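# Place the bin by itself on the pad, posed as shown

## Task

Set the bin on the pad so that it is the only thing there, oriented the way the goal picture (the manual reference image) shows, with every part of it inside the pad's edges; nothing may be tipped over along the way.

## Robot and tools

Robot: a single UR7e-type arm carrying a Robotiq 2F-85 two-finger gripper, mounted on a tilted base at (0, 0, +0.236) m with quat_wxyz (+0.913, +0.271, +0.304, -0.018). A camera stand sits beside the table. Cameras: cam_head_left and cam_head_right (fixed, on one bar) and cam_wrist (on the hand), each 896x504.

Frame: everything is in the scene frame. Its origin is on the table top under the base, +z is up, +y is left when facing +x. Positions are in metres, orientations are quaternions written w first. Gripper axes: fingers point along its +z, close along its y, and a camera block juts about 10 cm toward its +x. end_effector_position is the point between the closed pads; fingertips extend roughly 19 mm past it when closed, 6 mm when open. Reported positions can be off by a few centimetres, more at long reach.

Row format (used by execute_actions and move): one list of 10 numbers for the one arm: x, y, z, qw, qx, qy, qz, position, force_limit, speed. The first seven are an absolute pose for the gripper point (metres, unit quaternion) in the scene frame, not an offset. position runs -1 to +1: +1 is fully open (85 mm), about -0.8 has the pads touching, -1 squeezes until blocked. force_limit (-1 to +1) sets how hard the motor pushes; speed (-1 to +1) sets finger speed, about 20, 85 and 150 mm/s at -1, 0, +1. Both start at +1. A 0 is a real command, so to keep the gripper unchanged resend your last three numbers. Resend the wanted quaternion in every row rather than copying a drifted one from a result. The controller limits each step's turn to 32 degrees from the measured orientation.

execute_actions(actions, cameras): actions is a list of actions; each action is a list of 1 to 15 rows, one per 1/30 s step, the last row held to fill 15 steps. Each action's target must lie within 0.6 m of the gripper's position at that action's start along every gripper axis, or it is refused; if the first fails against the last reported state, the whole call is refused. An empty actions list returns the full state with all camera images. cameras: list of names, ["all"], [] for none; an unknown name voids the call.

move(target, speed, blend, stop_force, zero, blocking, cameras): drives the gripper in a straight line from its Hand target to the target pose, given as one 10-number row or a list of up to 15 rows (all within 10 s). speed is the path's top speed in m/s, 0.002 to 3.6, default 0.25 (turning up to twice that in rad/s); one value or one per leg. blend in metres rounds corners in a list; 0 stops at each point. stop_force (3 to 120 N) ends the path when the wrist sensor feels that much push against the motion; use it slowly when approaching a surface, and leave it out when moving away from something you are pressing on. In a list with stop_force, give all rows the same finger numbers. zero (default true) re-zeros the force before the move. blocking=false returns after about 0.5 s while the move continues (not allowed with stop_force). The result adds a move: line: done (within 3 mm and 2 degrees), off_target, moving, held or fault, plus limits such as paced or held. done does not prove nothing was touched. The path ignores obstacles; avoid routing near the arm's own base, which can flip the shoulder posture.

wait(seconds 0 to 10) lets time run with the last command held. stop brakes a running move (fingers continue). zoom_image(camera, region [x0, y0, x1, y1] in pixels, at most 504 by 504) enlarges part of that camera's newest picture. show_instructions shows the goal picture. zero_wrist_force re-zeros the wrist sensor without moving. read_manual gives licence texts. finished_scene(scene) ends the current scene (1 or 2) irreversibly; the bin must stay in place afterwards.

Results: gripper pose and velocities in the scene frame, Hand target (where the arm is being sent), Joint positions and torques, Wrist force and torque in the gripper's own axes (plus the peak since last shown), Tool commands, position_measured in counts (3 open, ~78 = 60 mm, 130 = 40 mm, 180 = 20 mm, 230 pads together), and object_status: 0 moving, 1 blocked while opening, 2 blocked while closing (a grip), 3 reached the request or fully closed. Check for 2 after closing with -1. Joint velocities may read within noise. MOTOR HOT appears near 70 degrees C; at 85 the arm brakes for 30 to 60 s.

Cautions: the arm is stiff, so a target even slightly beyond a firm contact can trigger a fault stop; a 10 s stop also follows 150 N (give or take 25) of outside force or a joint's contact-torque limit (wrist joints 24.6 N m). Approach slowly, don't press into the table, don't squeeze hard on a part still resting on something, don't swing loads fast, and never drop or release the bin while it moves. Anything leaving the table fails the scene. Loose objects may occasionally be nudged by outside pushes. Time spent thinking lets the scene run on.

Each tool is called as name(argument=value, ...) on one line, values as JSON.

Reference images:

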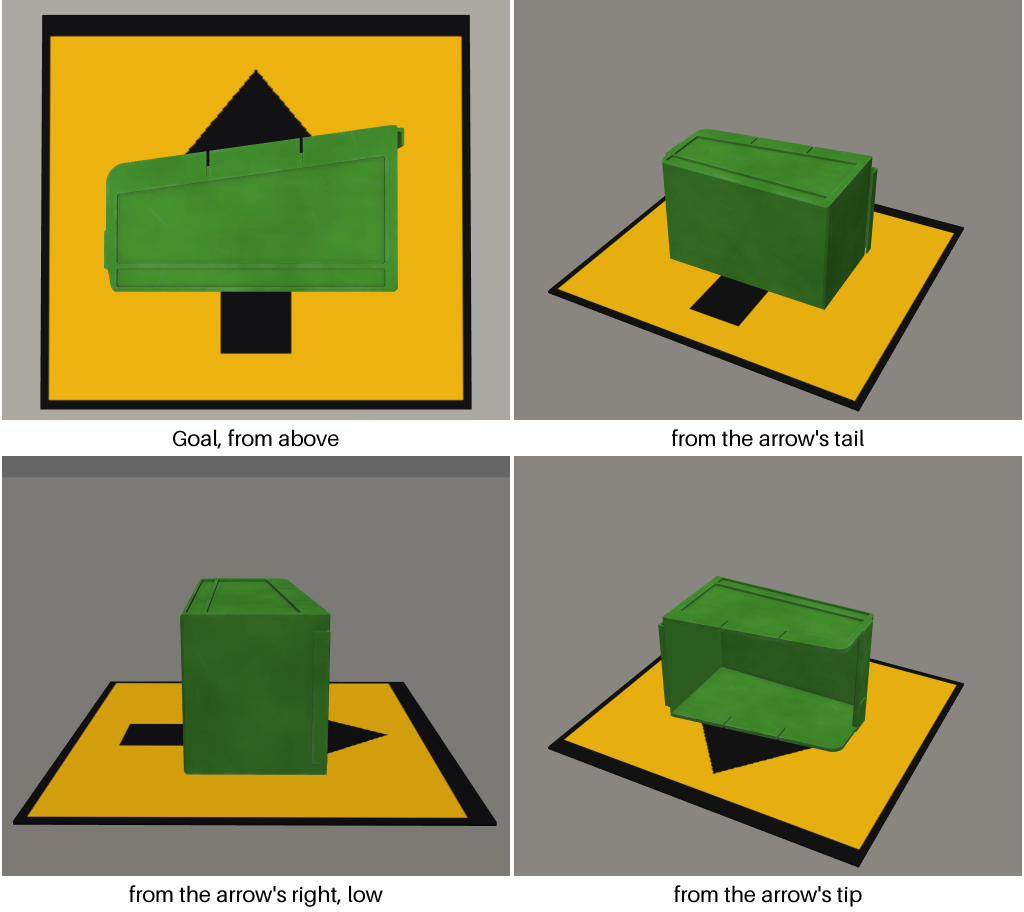

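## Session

execute_actions(actions=[])

Scene clock: 0.00 s.
end_effector_position=(+0.5934, +0.3796, +0.3358) position_measured=3 object_status=3 end_effector_quat_wxyz=(-0.365, +0.641, +0.611, +0.287)
Joint positions: [0.539 -1.304 1.875 -2.699 -1.409 1.902]
Joint velocities: within noise
Joint torques (N m): no reading
Motor temperatures (°C): [33 31 33 42 41 37]
Wrist force (N): no reading
Wrist torque (N m): no reading
Wrist force, peak (N): no reading
Hand target: +0.5934, +0.3796, +0.3358; -0.365, +0.641, +0.611, +0.287
Tool commands: gripper/position=+1.0 gripper/force_limit=+1.0 gripper/speed=+1.0
camera_calibration:
cam_wrist: T_world_to_cam=[[0.993045, 0.0172362, -0.116471, -0.548057], [-0.0516987, -0.824927, -0.56287, 0.553451], [-0.105782, 0.564976, -0.818299, 0.249307], [0, 0, 0, 1]] pos_world=[0.59923, 0.32515, 0.451696]

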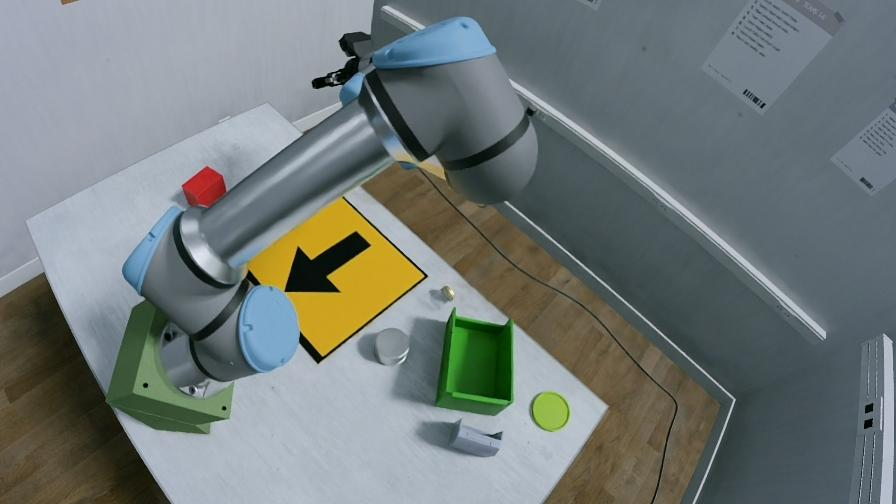

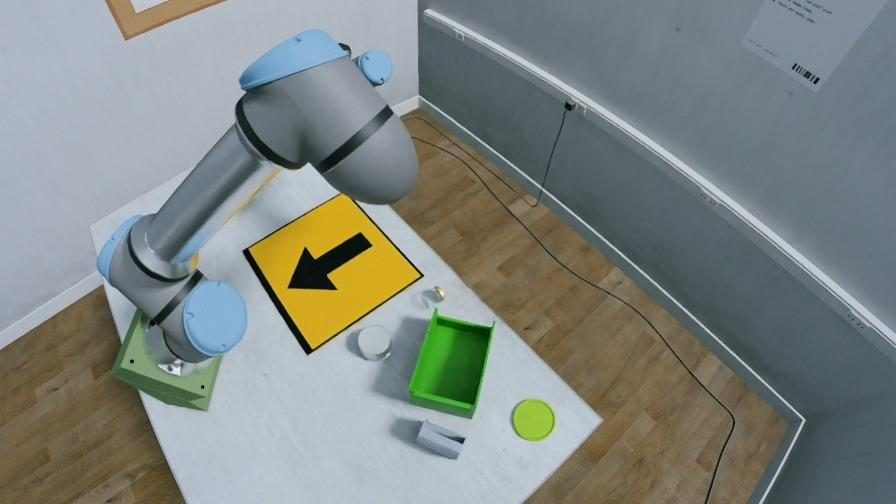

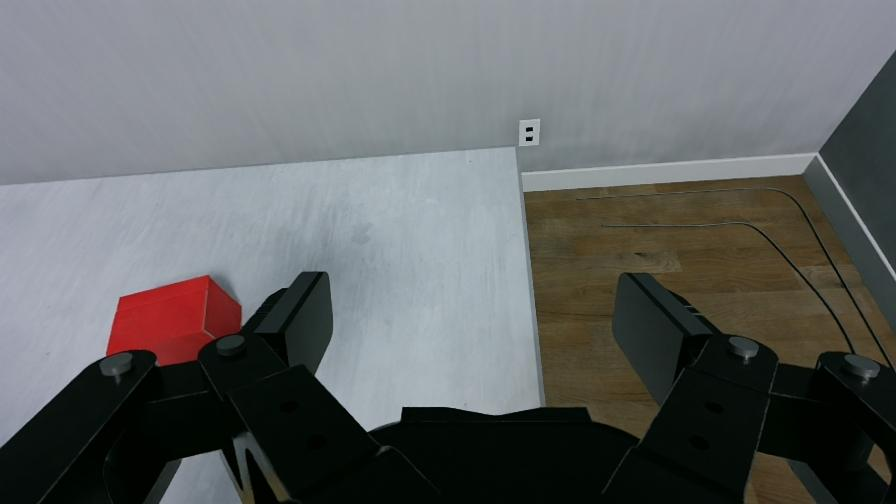

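zoom_image(camera="cam_head_left", region=[360, 270, 620, 480])

zoom_image(camera="cam_head_right", region=[340, 270, 600, 480])

zoom_image(camera="cam_head_left", region=[160, 150, 480, 380])

Scaled by 1.938 from the camera's 896x504 image, which has a finer 1280x720 frame.

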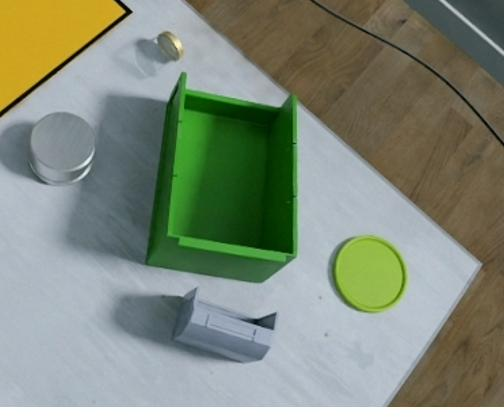

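Scaled by 1.938 from the camera's 896x504 image, which has a finer 1280x720 frame.

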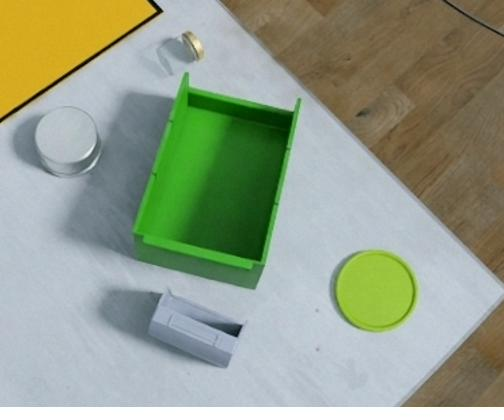

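Scaled by 1.575 from the camera's 896x504 image, which has a finer 1280x720 frame.

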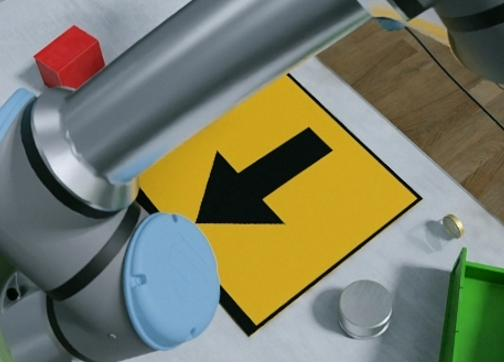

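move(target=[0.46, -0.05, 0.42, -0.1711, 0.1690, 0.9702, 0.0299, 1, 1, 1], speed=0.3, cameras=["all"])

zoom_image(camera="cam_wrist", region=[100, 120, 500, 420])

Scene clock: 28.83 s.
end_effector_position=(+0.4600, -0.0499, +0.4200) position_measured=3 object_status=3 end_effector_quat_wxyz=(-0.171, +0.169, +0.970, +0.030)
Joint positions: [0.466 -2.067 1.87 -1.447 -2.097 0.809]
Joint torques (N m): [-0.75 -17.16 -13.63 0.54 -1.97 -2.26]
Wrist force (N): [0.5 0.2 -0.1]
Wrist torque (N m): [0.05 -0.04 0.07]
Wrist force, peak (N): [1.1 1.1 0.1]
Hand target: +0.4600, -0.0500, +0.4200; -0.171, +0.169, +0.970, +0.030
Off the commanded pose: 0.000 m, 0 deg.
move: done
camera_calibration:
cam_wrist: T_world_to_cam=[[0.335011, 0.942213, -0.00157235, -0.0977329], [0.942181, -0.334985, 0.00894445, -0.433321], [0.00790086, -0.00447793, -0.999959, 0.542265], [0, 0, 0, 1]] pos_world=[0.436724, -0.0506427, 0.545965]

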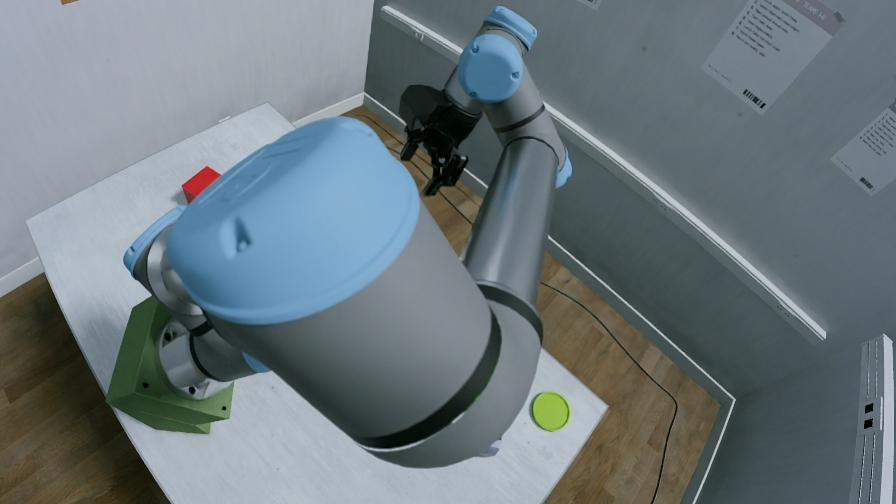

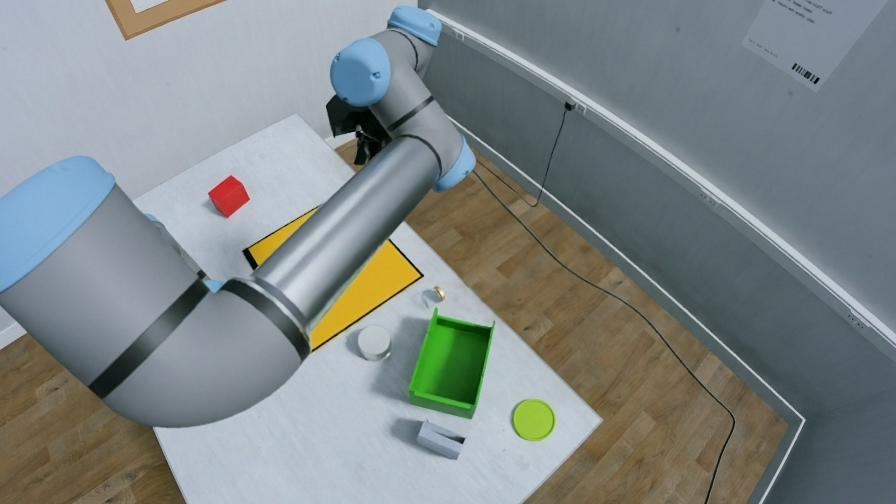

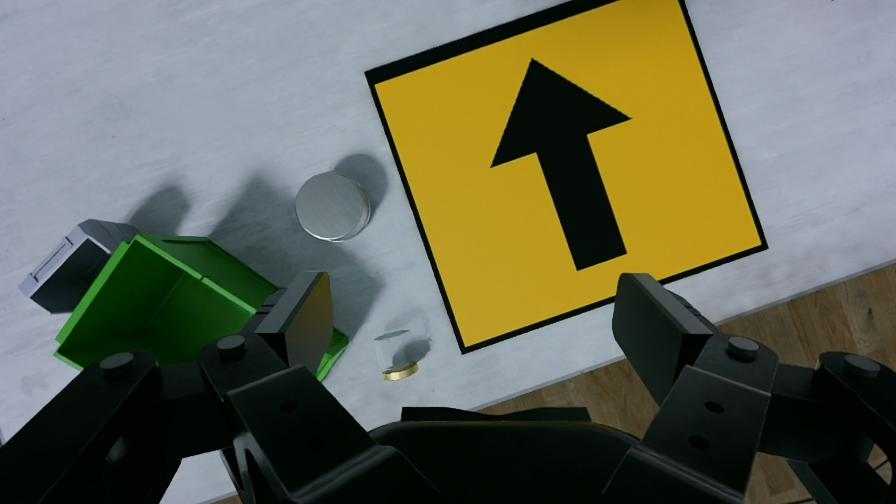

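Scaled by 1.260 from the camera's 896x504 image, which has a finer 1280x720 frame.

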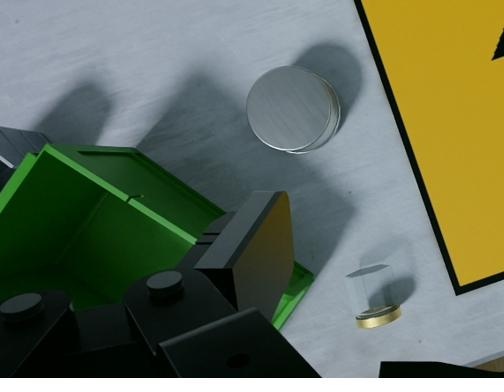

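move(target=[0.56, -0.33, 0.38, -0.3827, 0, 0.9239, 0, 1, 1, 1], speed=0.3, cameras=["all"])

zoom_image(camera="cam_wrist", region=[260, 60, 660, 360])

Scene clock: 82.40 s.
end_effector_position=(+0.5600, -0.3300, +0.3800) position_measured=3 object_status=3 end_effector_quat_wxyz=(-0.383, +0.000, +0.924, +0.000)
Joint positions: [-0.299 -1.751 1.182 -0.969 -2.11 -0.109]
Joint torques (N m): [7.17 -36.92 -29.62 1.24 -2.66 -2.42]
Wrist force (N): [0.0 0.7 0.0]
Wrist torque (N m): [-0.01 0.08 0.13]
Wrist force, peak (N): [3.0 1.9 0.1]
Hand target: +0.5600, -0.3300, +0.3800; -0.383, +0.000, +0.924, +0.000
Off the commanded pose: 0.000 m, 0 deg.
move: done
camera_calibration:
cam_wrist: T_world_to_cam=[[-0.0038804, 0.999992, -0.000111767, 0.340807], [0.910159, 0.00348551, -0.414244, -0.330419], [-0.414241, -0.00170916, -0.910166, 0.703454], [0, 0, 0, 1]] pos_world=[0.593456, -0.33845, 0.503424]

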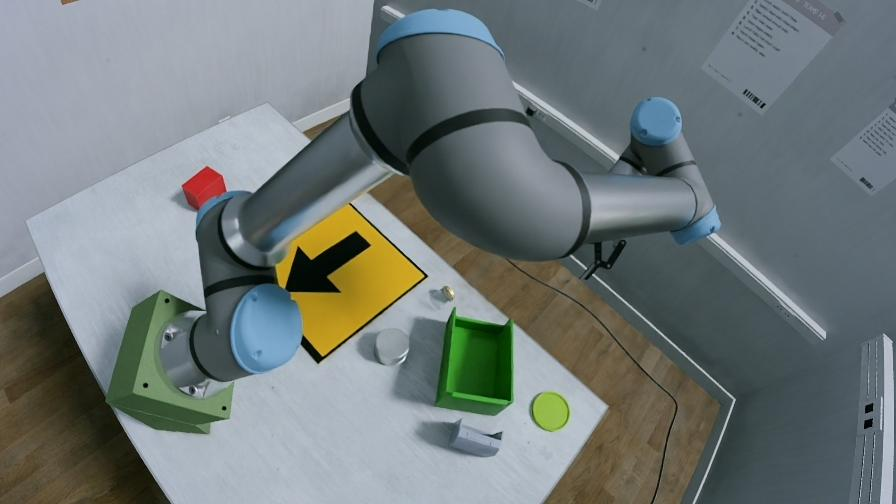

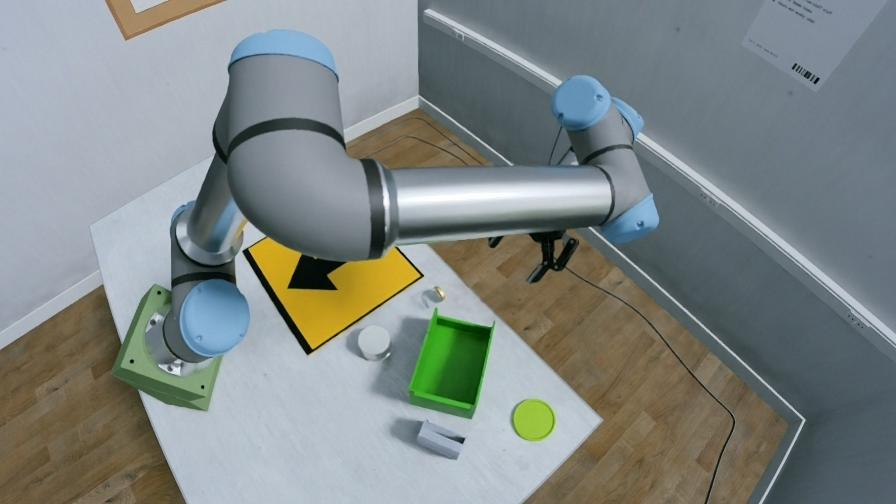

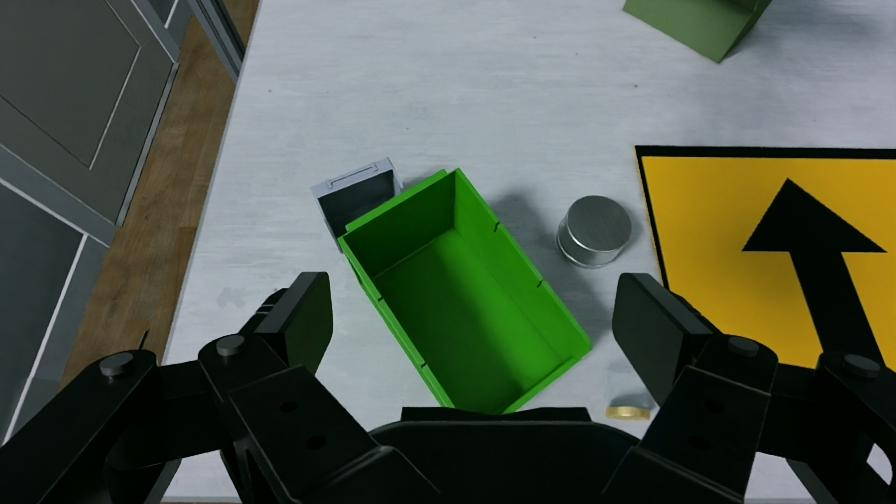

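Scaled by 1.260 from the camera's 896x504 image, which has a finer 1280x720 frame.

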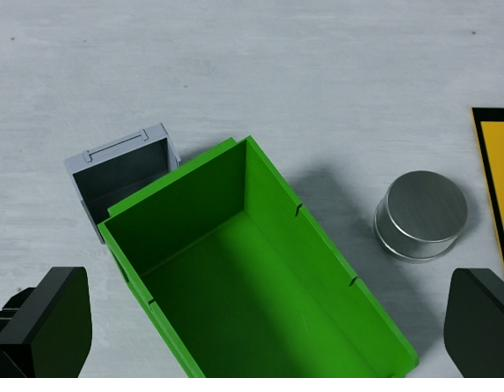

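execute_actions(actions=[])

Scene clock: 105.00 s.
end_effector_position=(+0.5600, -0.3300, +0.3800) position_measured=3 object_status=3 end_effector_quat_wxyz=(-0.383, +0.000, +0.924, +0.000)
Joint positions: [-0.299 -1.751 1.181 -0.969 -2.11 -0.109]
Joint velocities: within noise
Joint torques (N m): [7.28 -36.32 -29.96 1.44 -2.49 -2.34]
Motor temperatures (°C): [32 31 33 42 41 36]
Wrist force (N): [-0.1 0.4 -0.1]
Wrist torque (N m): [-0.05 0.09 0.14]
Wrist force, peak (N): [-0.1 1.1 0.0]
Hand target: +0.5600, -0.3300, +0.3800; -0.383, +0.000, +0.924, +0.000
Tool commands: gripper/position=+1.0 gripper/force_limit=+1.0 gripper/speed=+1.0
Off the commanded pose: 0.000 m, 0 deg.
camera_calibration:
cam_wrist: T_world_to_cam=[[-0.00388033, 0.999992, -0.000111117, 0.340807], [0.910104, 0.00348549, -0.414365, -0.330416], [-0.414361, -0.001709, -0.910111, 0.70354], [0, 0, 0, 1]] pos_world=[0.593556, -0.33845, 0.503425]

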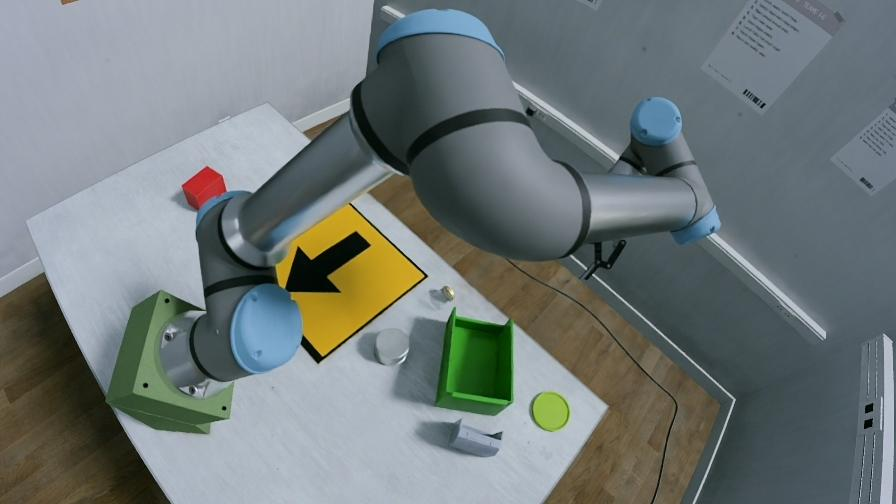

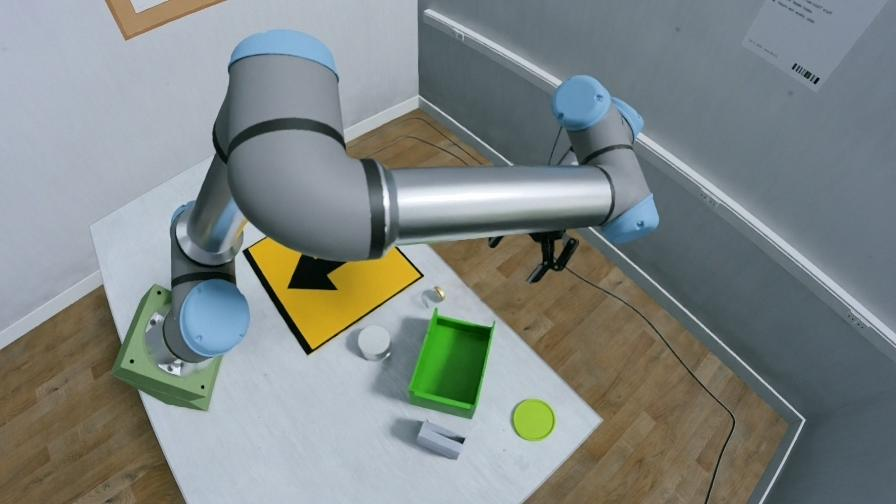

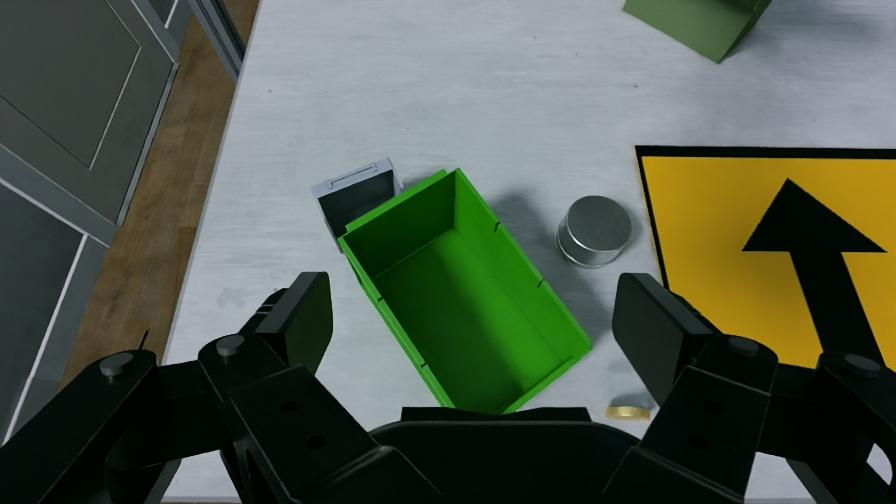

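zoom_image(camera="cam_head_left", region=[360, 270, 580, 470])

zoom_image(camera="cam_head_right", region=[350, 270, 570, 470])

zoom_image(camera="cam_wrist", region=[300, 140, 680, 430])

Scaled by 2.291 from the camera's 896x504 image, which has a finer 1280x720 frame.

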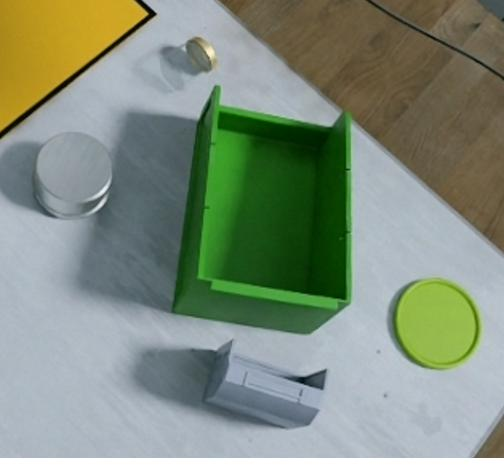

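Scaled by 2.291 from the camera's 896x504 image, which has a finer 1280x720 frame.

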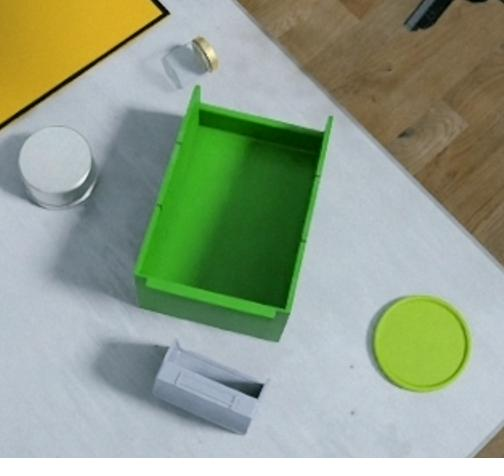

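Scaled by 1.326 from the camera's 896x504 image, which has a finer 1280x720 frame.

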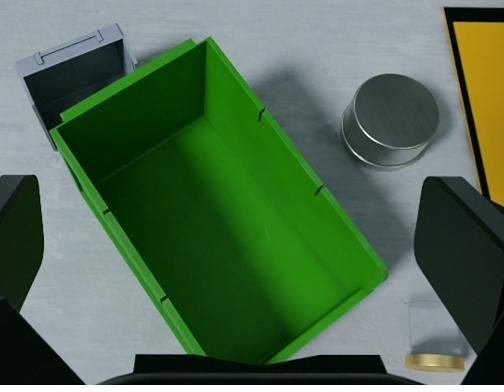

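move(target=[0.56, -0.33, 0.38, -0.1736, 0, 0.9848, 0, 0, 1, 1], speed=0.3, cameras=["cam_wrist"])

zoom_image(camera="cam_wrist", region=[300, 60, 700, 420])

Scene clock: 419.07 s.
end_effector_position=(+0.5600, -0.3300, +0.3800) position_measured=128 object_status=3 end_effector_quat_wxyz=(-0.174, +0.000, +0.985, +0.000)
Joint positions: [-0.393 -2.051 1.54 -1.548 -1.968 -0.431]
Joint torques (N m): [4.24 -40.95 -17.94 -4.37 1.82 -2.25]
Wrist force (N): [0.3 1.0 0.1]
Wrist torque (N m): [0.13 -0.05 0.11]
Wrist force, peak (N): [1.3 1.1 0.0]
Hand target: +0.5600, -0.3300, +0.3800; -0.174, +0.000, +0.985, +0.000
Off the commanded pose: 0.000 m, 0 deg.
move: done
camera_calibration:
cam_wrist: T_world_to_cam=[[-0.00346956, 0.999992, -0.00174116, 0.341196], [0.999952, 0.00348538, 0.00916567, -0.541633], [0.00917167, -0.00170927, -0.999956, 0.500427], [0, 0, 0, 1]] pos_world=[0.538201, -0.33845, 0.505964]
Images, in order (width x height): cam_wrist 896x504.

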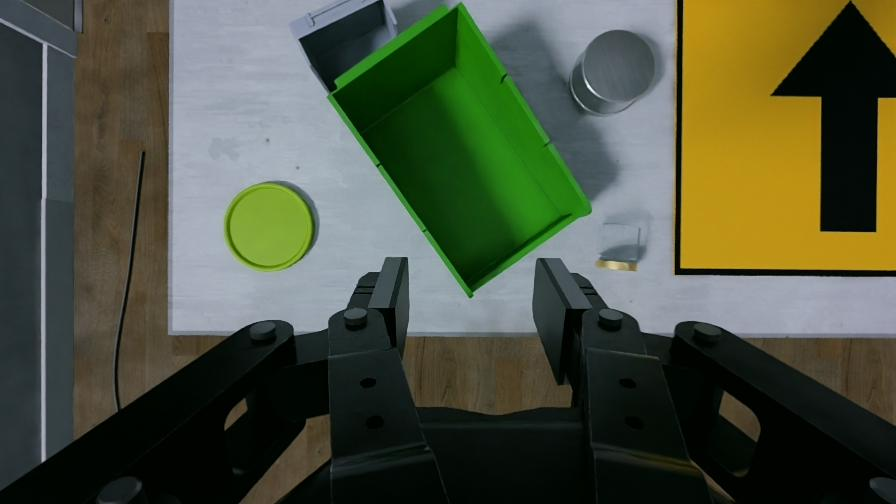

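Scaled by 1.260 from the camera's 896x504 image, which has a finer 1280x720 frame.

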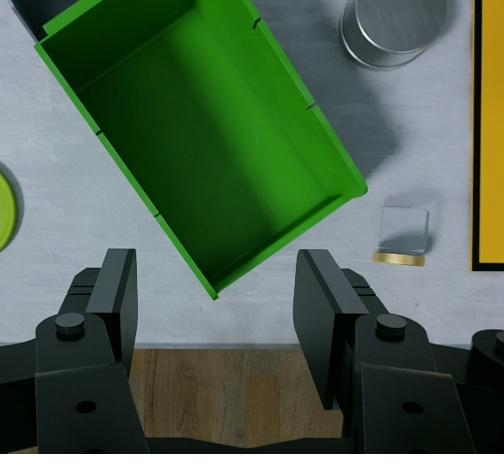

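move(target=[[0.7343,-0.0993,0.5487,0.1358,0.1029,0.795,0.582,0,1,1],[0.6279,-0.0692,0.465,-0.1139,0.2214,0.6979,0.6715,0,1,1],[0.5843,-0.0713,0.4993,-0.2573,0.3751,0.4736,0.7542,0,1,1],[0.6403,-0.1528,0.5407,-0.2772,0.5413,0.1761,0.7742,0,1,1]], speed=0.3, blend=[0.03,0.03,0.03,0])

Scene clock: 529.77 s.
end_effector_position=(+0.6403, -0.1528, +0.5407) position_measured=128 object_status=3 end_effector_quat_wxyz=(-0.277, +0.541, +0.176, +0.774)
Joint positions: [-0.962 -1.936 1.796 0.876 -0.547 -1.528]
Joint torques (N m): [17.82 -38.5 -9.07 4.35 -0.09 -2.58]
Wrist force (N): [-0.7 1.5 -0.4]
Wrist torque (N m): [0.10 -0.19 0.15]
Wrist force, peak (N): [-0.8 1.6 -0.4]
Hand target: +0.6403, -0.1528, +0.5407; -0.277, +0.541, +0.176, +0.774
Off the commanded pose: 0.000 m, 0 deg.
move: done

move(target=[[0.651,-0.147,0.4015,-0.2121,0.7344,0.235,0.6001,0,1,1],[0.609,-0.18,0.287,-0.139,0.8625,0.2733,0.4023,0,1,1],[0.522,-0.25,0.2084,-0.0521,0.9395,0.2953,0.1656,0,1,1]], speed=0.25, blend=[0.02,0.02,0], cameras=["cam_wrist"])

zoom_image(camera="cam_wrist", region=[230, 60, 660, 440])

Scene clock: 538.30 s.
end_effector_position=(+0.5220, -0.2500, +0.2084) position_measured=128 object_status=3 end_effector_quat_wxyz=(-0.052, +0.939, +0.295, +0.166)
Joint positions: [-0.963 -1.936 1.796 0.873 1.035 -1.524]
Joint torques (N m): [17.61 -23.89 -23.82 0.27 1.71 2.38]
Wrist force (N): [0.6 1.0 -0.1]
Wrist torque (N m): [0.08 -0.09 -0.05]
Wrist force, peak (N): [-1.0 1.6 -0.4]
Hand target: +0.5220, -0.2500, +0.2084; -0.052, +0.939, +0.295, +0.166
Off the commanded pose: 0.000 m, 0 deg.
move: done
camera_calibration:
cam_wrist: T_world_to_cam=[[0.574949, -0.818187, -0.00182958, -0.495611], [-0.818145, -0.57494, 0.00916359, 0.302049], [-0.00854943, -0.00377174, -0.999956, 0.338053], [0, 0, 0, 1]] pos_world=[0.534961, -0.230567, 0.334364]
Images, in order (width x height): cam_wrist 896x504.

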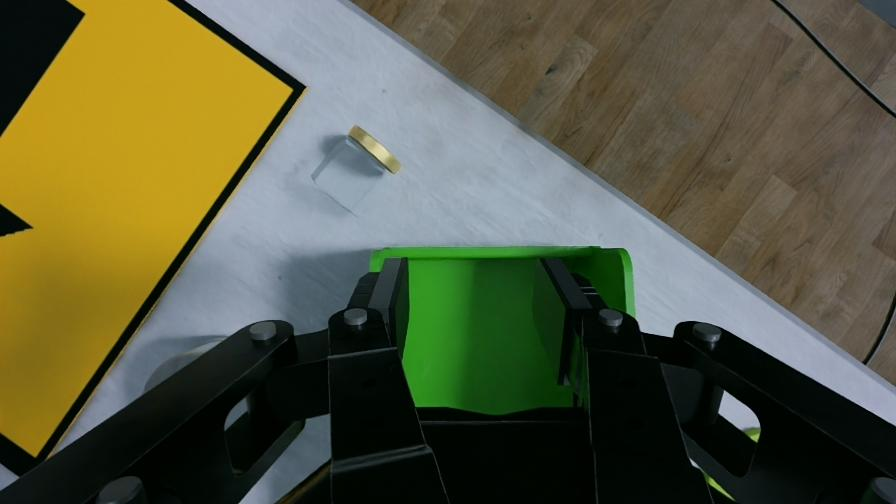

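Scaled by 1.172 from the camera's 896x504 image, which has a finer 1280x720 frame.

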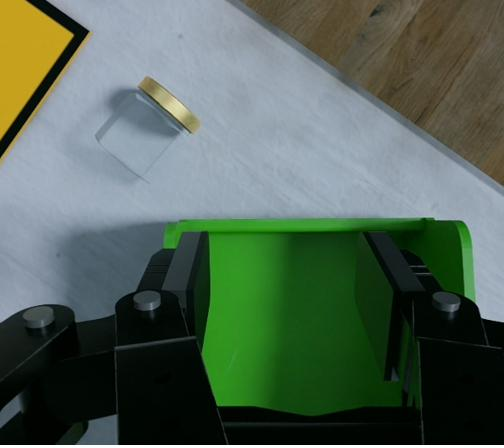

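move(target=[0.4669,-0.234,0.167,-0.0521,0.9395,0.2953,0.1656,0,1,1], speed=0.15, cameras=["cam_wrist","cam_head_right"])

zoom_image(camera="cam_wrist", region=[250, 220, 650, 500])

zoom_image(camera="cam_head_right", region=[330, 230, 550, 430])

Scene clock: 555.63 s.
end_effector_position=(+0.4669, -0.2340, +0.1670) position_measured=128 object_status=3 end_effector_quat_wxyz=(-0.052, +0.940, +0.295, +0.166)
Joint positions: [-1.121 -1.973 1.999 0.781 0.921 -1.656]
Joint torques (N m): [2.4 -33.22 -7.46 0.03 -3.46 -2.08]
Wrist force (N): [0.7 1.0 0.3]
Wrist torque (N m): [0.12 -0.13 0.08]
Wrist force, peak (N): [1.7 2.1 -0.6]
Hand target: +0.4669, -0.2340, +0.1670; -0.052, +0.940, +0.295, +0.166
Off the commanded pose: 0.000 m, 0 deg.
move: done
camera_calibration:
cam_wrist: T_world_to_cam=[[0.574949, -0.818187, -0.00180526, -0.450981], [-0.818144, -0.574939, 0.00930289, 0.266588], [-0.00864942, -0.00387172, -0.999955, 0.296271], [0, 0, 0, 1]] pos_world=[0.479961, -0.214568, 0.292963]
Images, in order (width x height): cam_head_right 896x504, cam_wrist 896x504.

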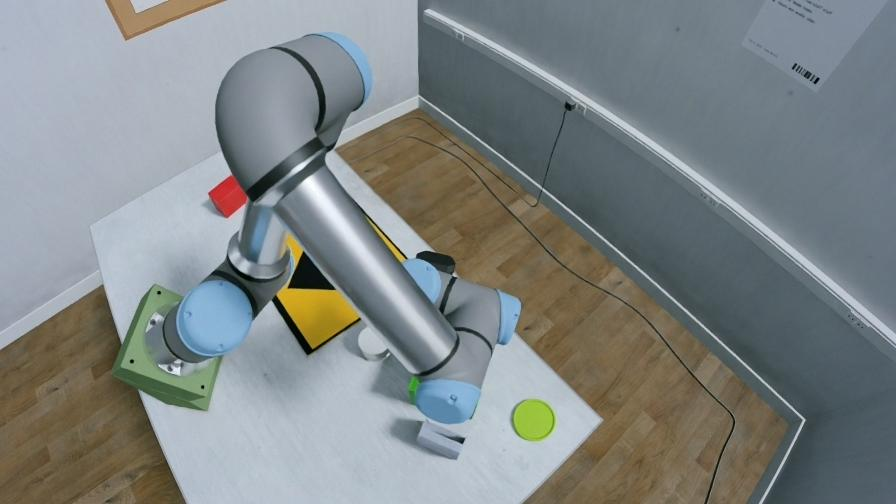

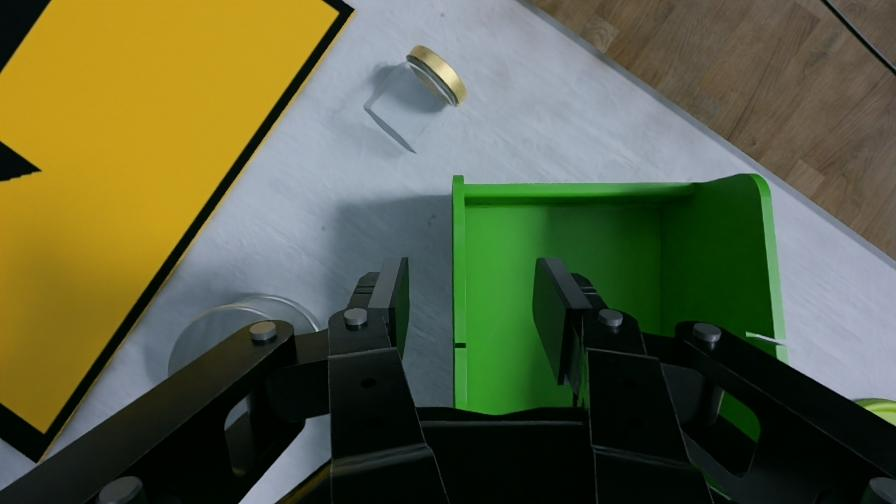

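Scaled by 1.260 from the camera's 896x504 image, which has a finer 1280x720 frame.

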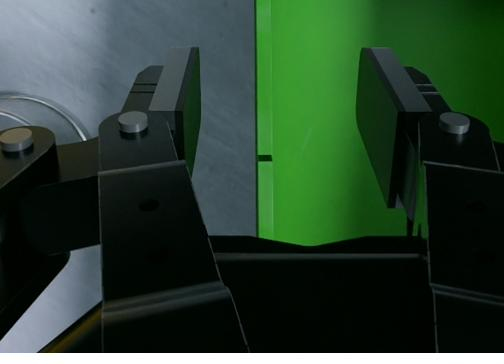

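Scaled by 2.291 from the camera's 896x504 image, which has a finer 1280x720 frame.

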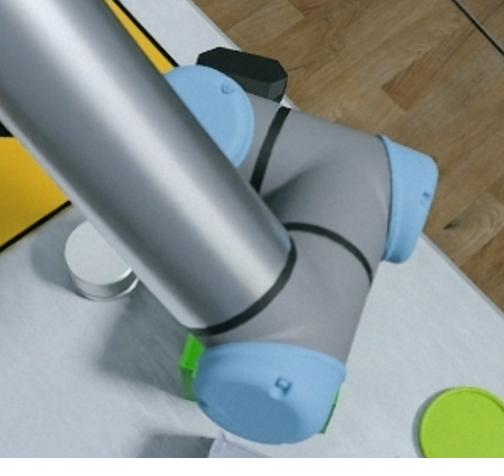

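move(target=[0.416, -0.2658, 0.097, -0.0521,0.9395,0.2953,0.1656,0,1,1], speed=0.07, stop_force=12, cameras=["cam_wrist","cam_head_left"])

zoom_image(camera="cam_wrist", region=[250, 220, 650, 500])

Scene clock: 571.00 s.
end_effector_position=(+0.4160, -0.2658, +0.0970) position_measured=128 object_status=3 end_effector_quat_wxyz=(-0.052, +0.939, +0.295, +0.166)
Joint positions: [-1.299 -1.822 2.074 0.67 0.805 -1.834]
Joint torques (N m): [0.11 -17.46 -2.99 0.07 -3.3 -2.38]
Wrist force (N): [1.1 0.9 0.2]
Wrist torque (N m): [0.03 -0.10 0.11]
Wrist force, peak (N): [1.8 0.9 -0.3]
Hand target: +0.4160, -0.2658, +0.0970; -0.052, +0.939, +0.295, +0.166
Off the commanded pose: 0.000 m, 0 deg.
move: done
camera_calibration:
cam_wrist: T_world_to_cam=[[0.574949, -0.818187, -0.00182958, -0.447798], [-0.818144, -0.57494, 0.00916359, 0.207263], [-0.00854943, -0.00377174, -0.999956, 0.225692], [0, 0, 0, 1]] pos_world=[0.428961, -0.246367, 0.222964]
Images, in order (width x height): cam_head_left 896x504, cam_wrist 896x504.

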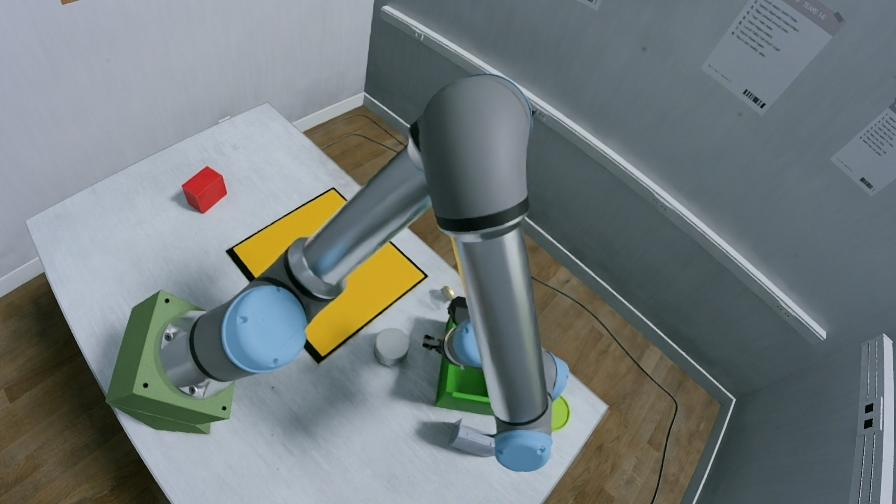

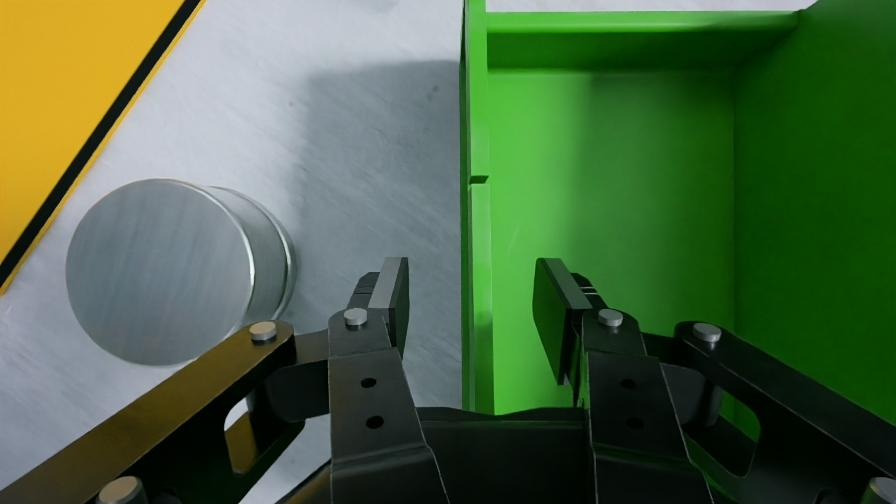

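Scaled by 1.260 from the camera's 896x504 image, which has a finer 1280x720 frame.

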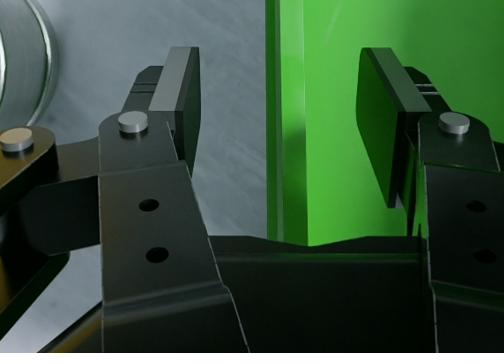

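move(target=[0.416, -0.2658, 0.097, -0.0521,0.9395,0.2953,0.1656,-1,-0.5,-1], speed=0.05, cameras=["cam_wrist"])

zoom_image(camera="cam_wrist", region=[250, 220, 650, 500])

Scene clock: 577.57 s.
end_effector_position=(+0.4160, -0.2658, +0.0970) position_measured=218 object_status=2 end_effector_quat_wxyz=(-0.052, +0.939, +0.295, +0.166)
Joint positions: [-1.299 -1.822 2.074 0.67 0.805 -1.834]
Joint torques (N m): [1.57 -18.2 -3.25 0.82 -2.49 -1.91]
Wrist force (N): [1.7 1.2 -3.5]
Wrist torque (N m): [-0.25 -0.15 0.11]
Wrist force, peak (N): [2.2 1.0 -4.1]
Hand target: +0.4160, -0.2658, +0.0970; -0.052, +0.939, +0.295, +0.166
Off the commanded pose: 0.000 m, 0 deg.
move: done
camera_calibration:
cam_wrist: T_world_to_cam=[[0.574949, -0.818187, -0.00174777, -0.447816], [-0.818144, -0.574939, 0.00922108, 0.20725], [-0.00854943, -0.00387173, -0.999956, 0.225667], [0, 0, 0, 1]] pos_world=[0.428961, -0.246368, 0.222964]
Images, in order (width x height): cam_wrist 896x504.

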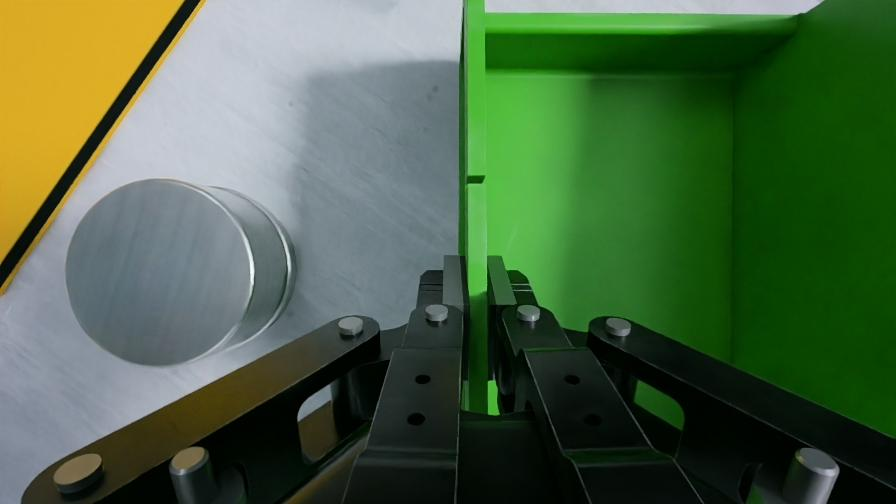

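Scaled by 1.260 from the camera's 896x504 image, which has a finer 1280x720 frame.

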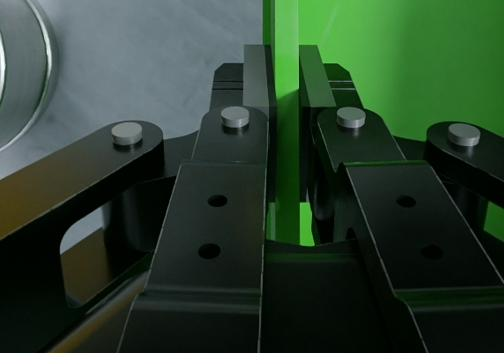

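move(target=[0.416, -0.2658, 0.125, -0.0521,0.9395,0.2953,0.1656,-1,-0.5,-1], speed=0.04, cameras=["cam_wrist"])

Scene clock: 616.10 s.
end_effector_position=(+0.4160, -0.2658, +0.1250) position_measured=218 object_status=2 end_effector_quat_wxyz=(-0.052, +0.940, +0.295, +0.166)
Joint positions: [-1.366 -1.89 2.084 0.783 0.766 -1.911]
Joint torques (N m): [0.95 -30.94 -4.48 4.64 -3.33 -2.77]
Wrist force (N): [0.2 1.3 2.5]
Wrist torque (N m): [0.25 -0.10 0.16]
Wrist force, peak (N): [2.3 1.1 -4.5]
Hand target: +0.4160, -0.2658, +0.1250; -0.052, +0.940, +0.295, +0.166
Off the commanded pose: 0.000 m, 0 deg.
move: done
camera_calibration:
cam_wrist: T_world_to_cam=[[0.574948, -0.818187, -0.00188707, -0.447789], [-0.818144, -0.574939, 0.0092454, 0.207067], [-0.00864942, -0.00377173, -0.999955, 0.253734], [0, 0, 0, 1]] pos_world=[0.429061, -0.246367, 0.250964]
Images, in order (width x height): cam_wrist 896x504.

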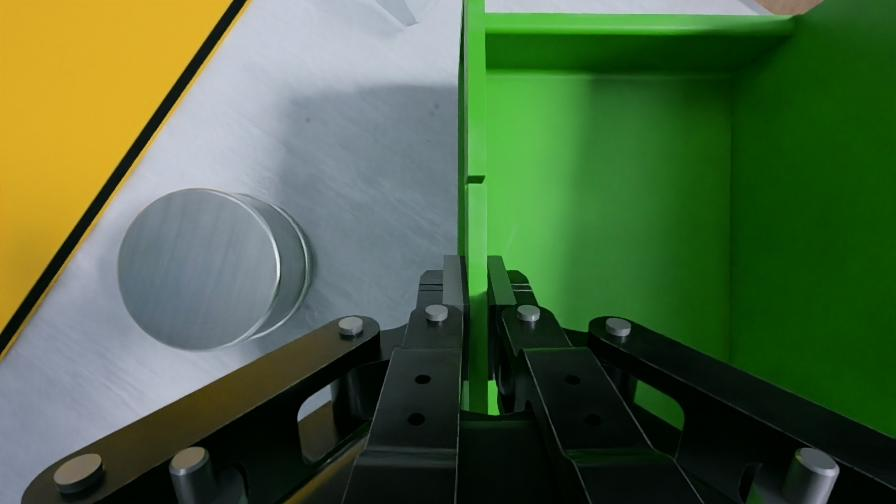

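move(target=[[0.50,-0.25,0.20,-0.0521,0.9395,0.2953,0.1656,-1,-0.5,-1],[0.63,-0.03,0.30,-0.281,0.8258,-0.1743,0.4572,-1,-0.5,-1]], speed=0.16, blend=[0.04,0], cameras=["cam_wrist","cam_head_right"])

Scene clock: 625.67 s.
end_effector_position=(+0.6300, -0.0300, +0.3000) position_measured=218 object_status=2 end_effector_quat_wxyz=(-0.281, +0.826, -0.174, +0.457)
Joint positions: [-0.289 -2.061 2.172 -0.141 1.058 0.053]
Joint torques (N m): [19.15 -17.39 -7.94 -2.4 0.6 2.19]
Wrist force (N): [-1.2 3.2 0.4]
Wrist torque (N m): [0.19 -0.14 -0.17]
Wrist force, peak (N): [-1.7 3.3 0.6]
Hand target: +0.6300, -0.0300, +0.3000; -0.281, +0.826, -0.174, +0.457
Off the commanded pose: 0.000 m, 0 deg.
move: done
camera_calibration:
cam_wrist: T_world_to_cam=[[-0.0270783, -0.781971, -0.622727, 0.189097], [-0.787343, 0.400515, -0.468698, 0.669264], [0.61592, 0.477608, -0.626524, -0.0595394], [0, 0, 0, 1]] pos_world=[0.568732, -0.0917456, 0.394136]
Images, in order (width x height): cam_head_right 896x504, cam_wrist 896x504.

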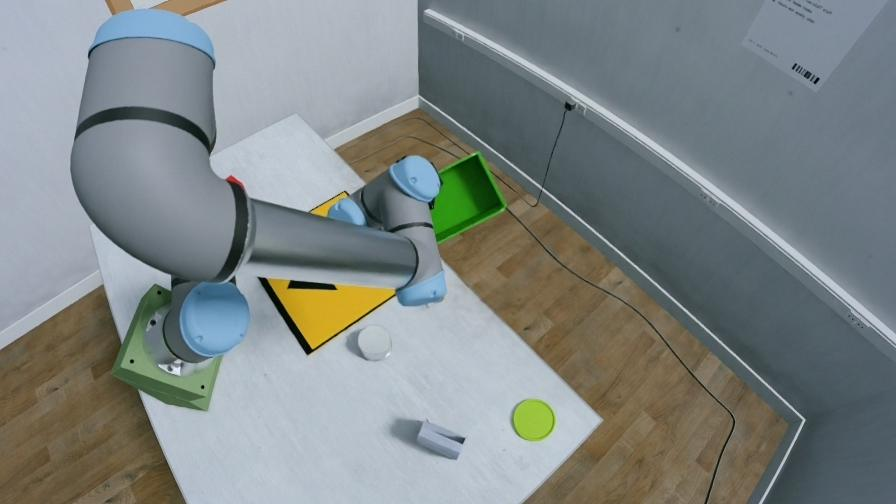

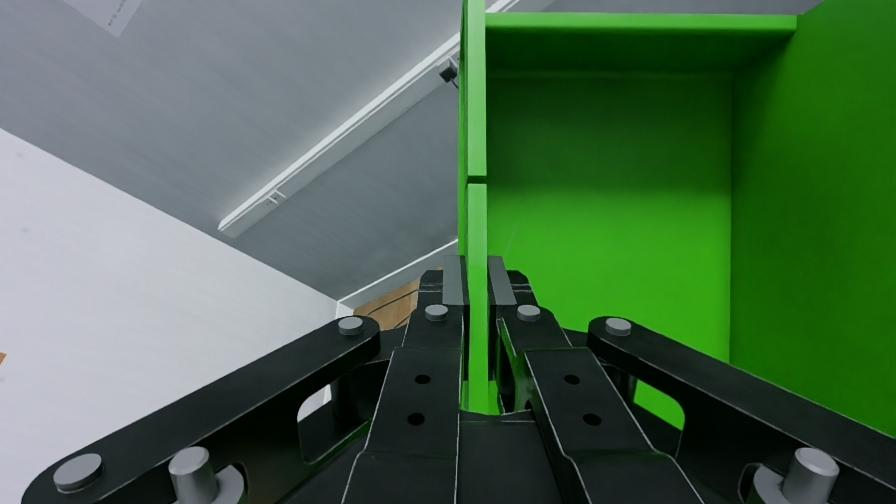

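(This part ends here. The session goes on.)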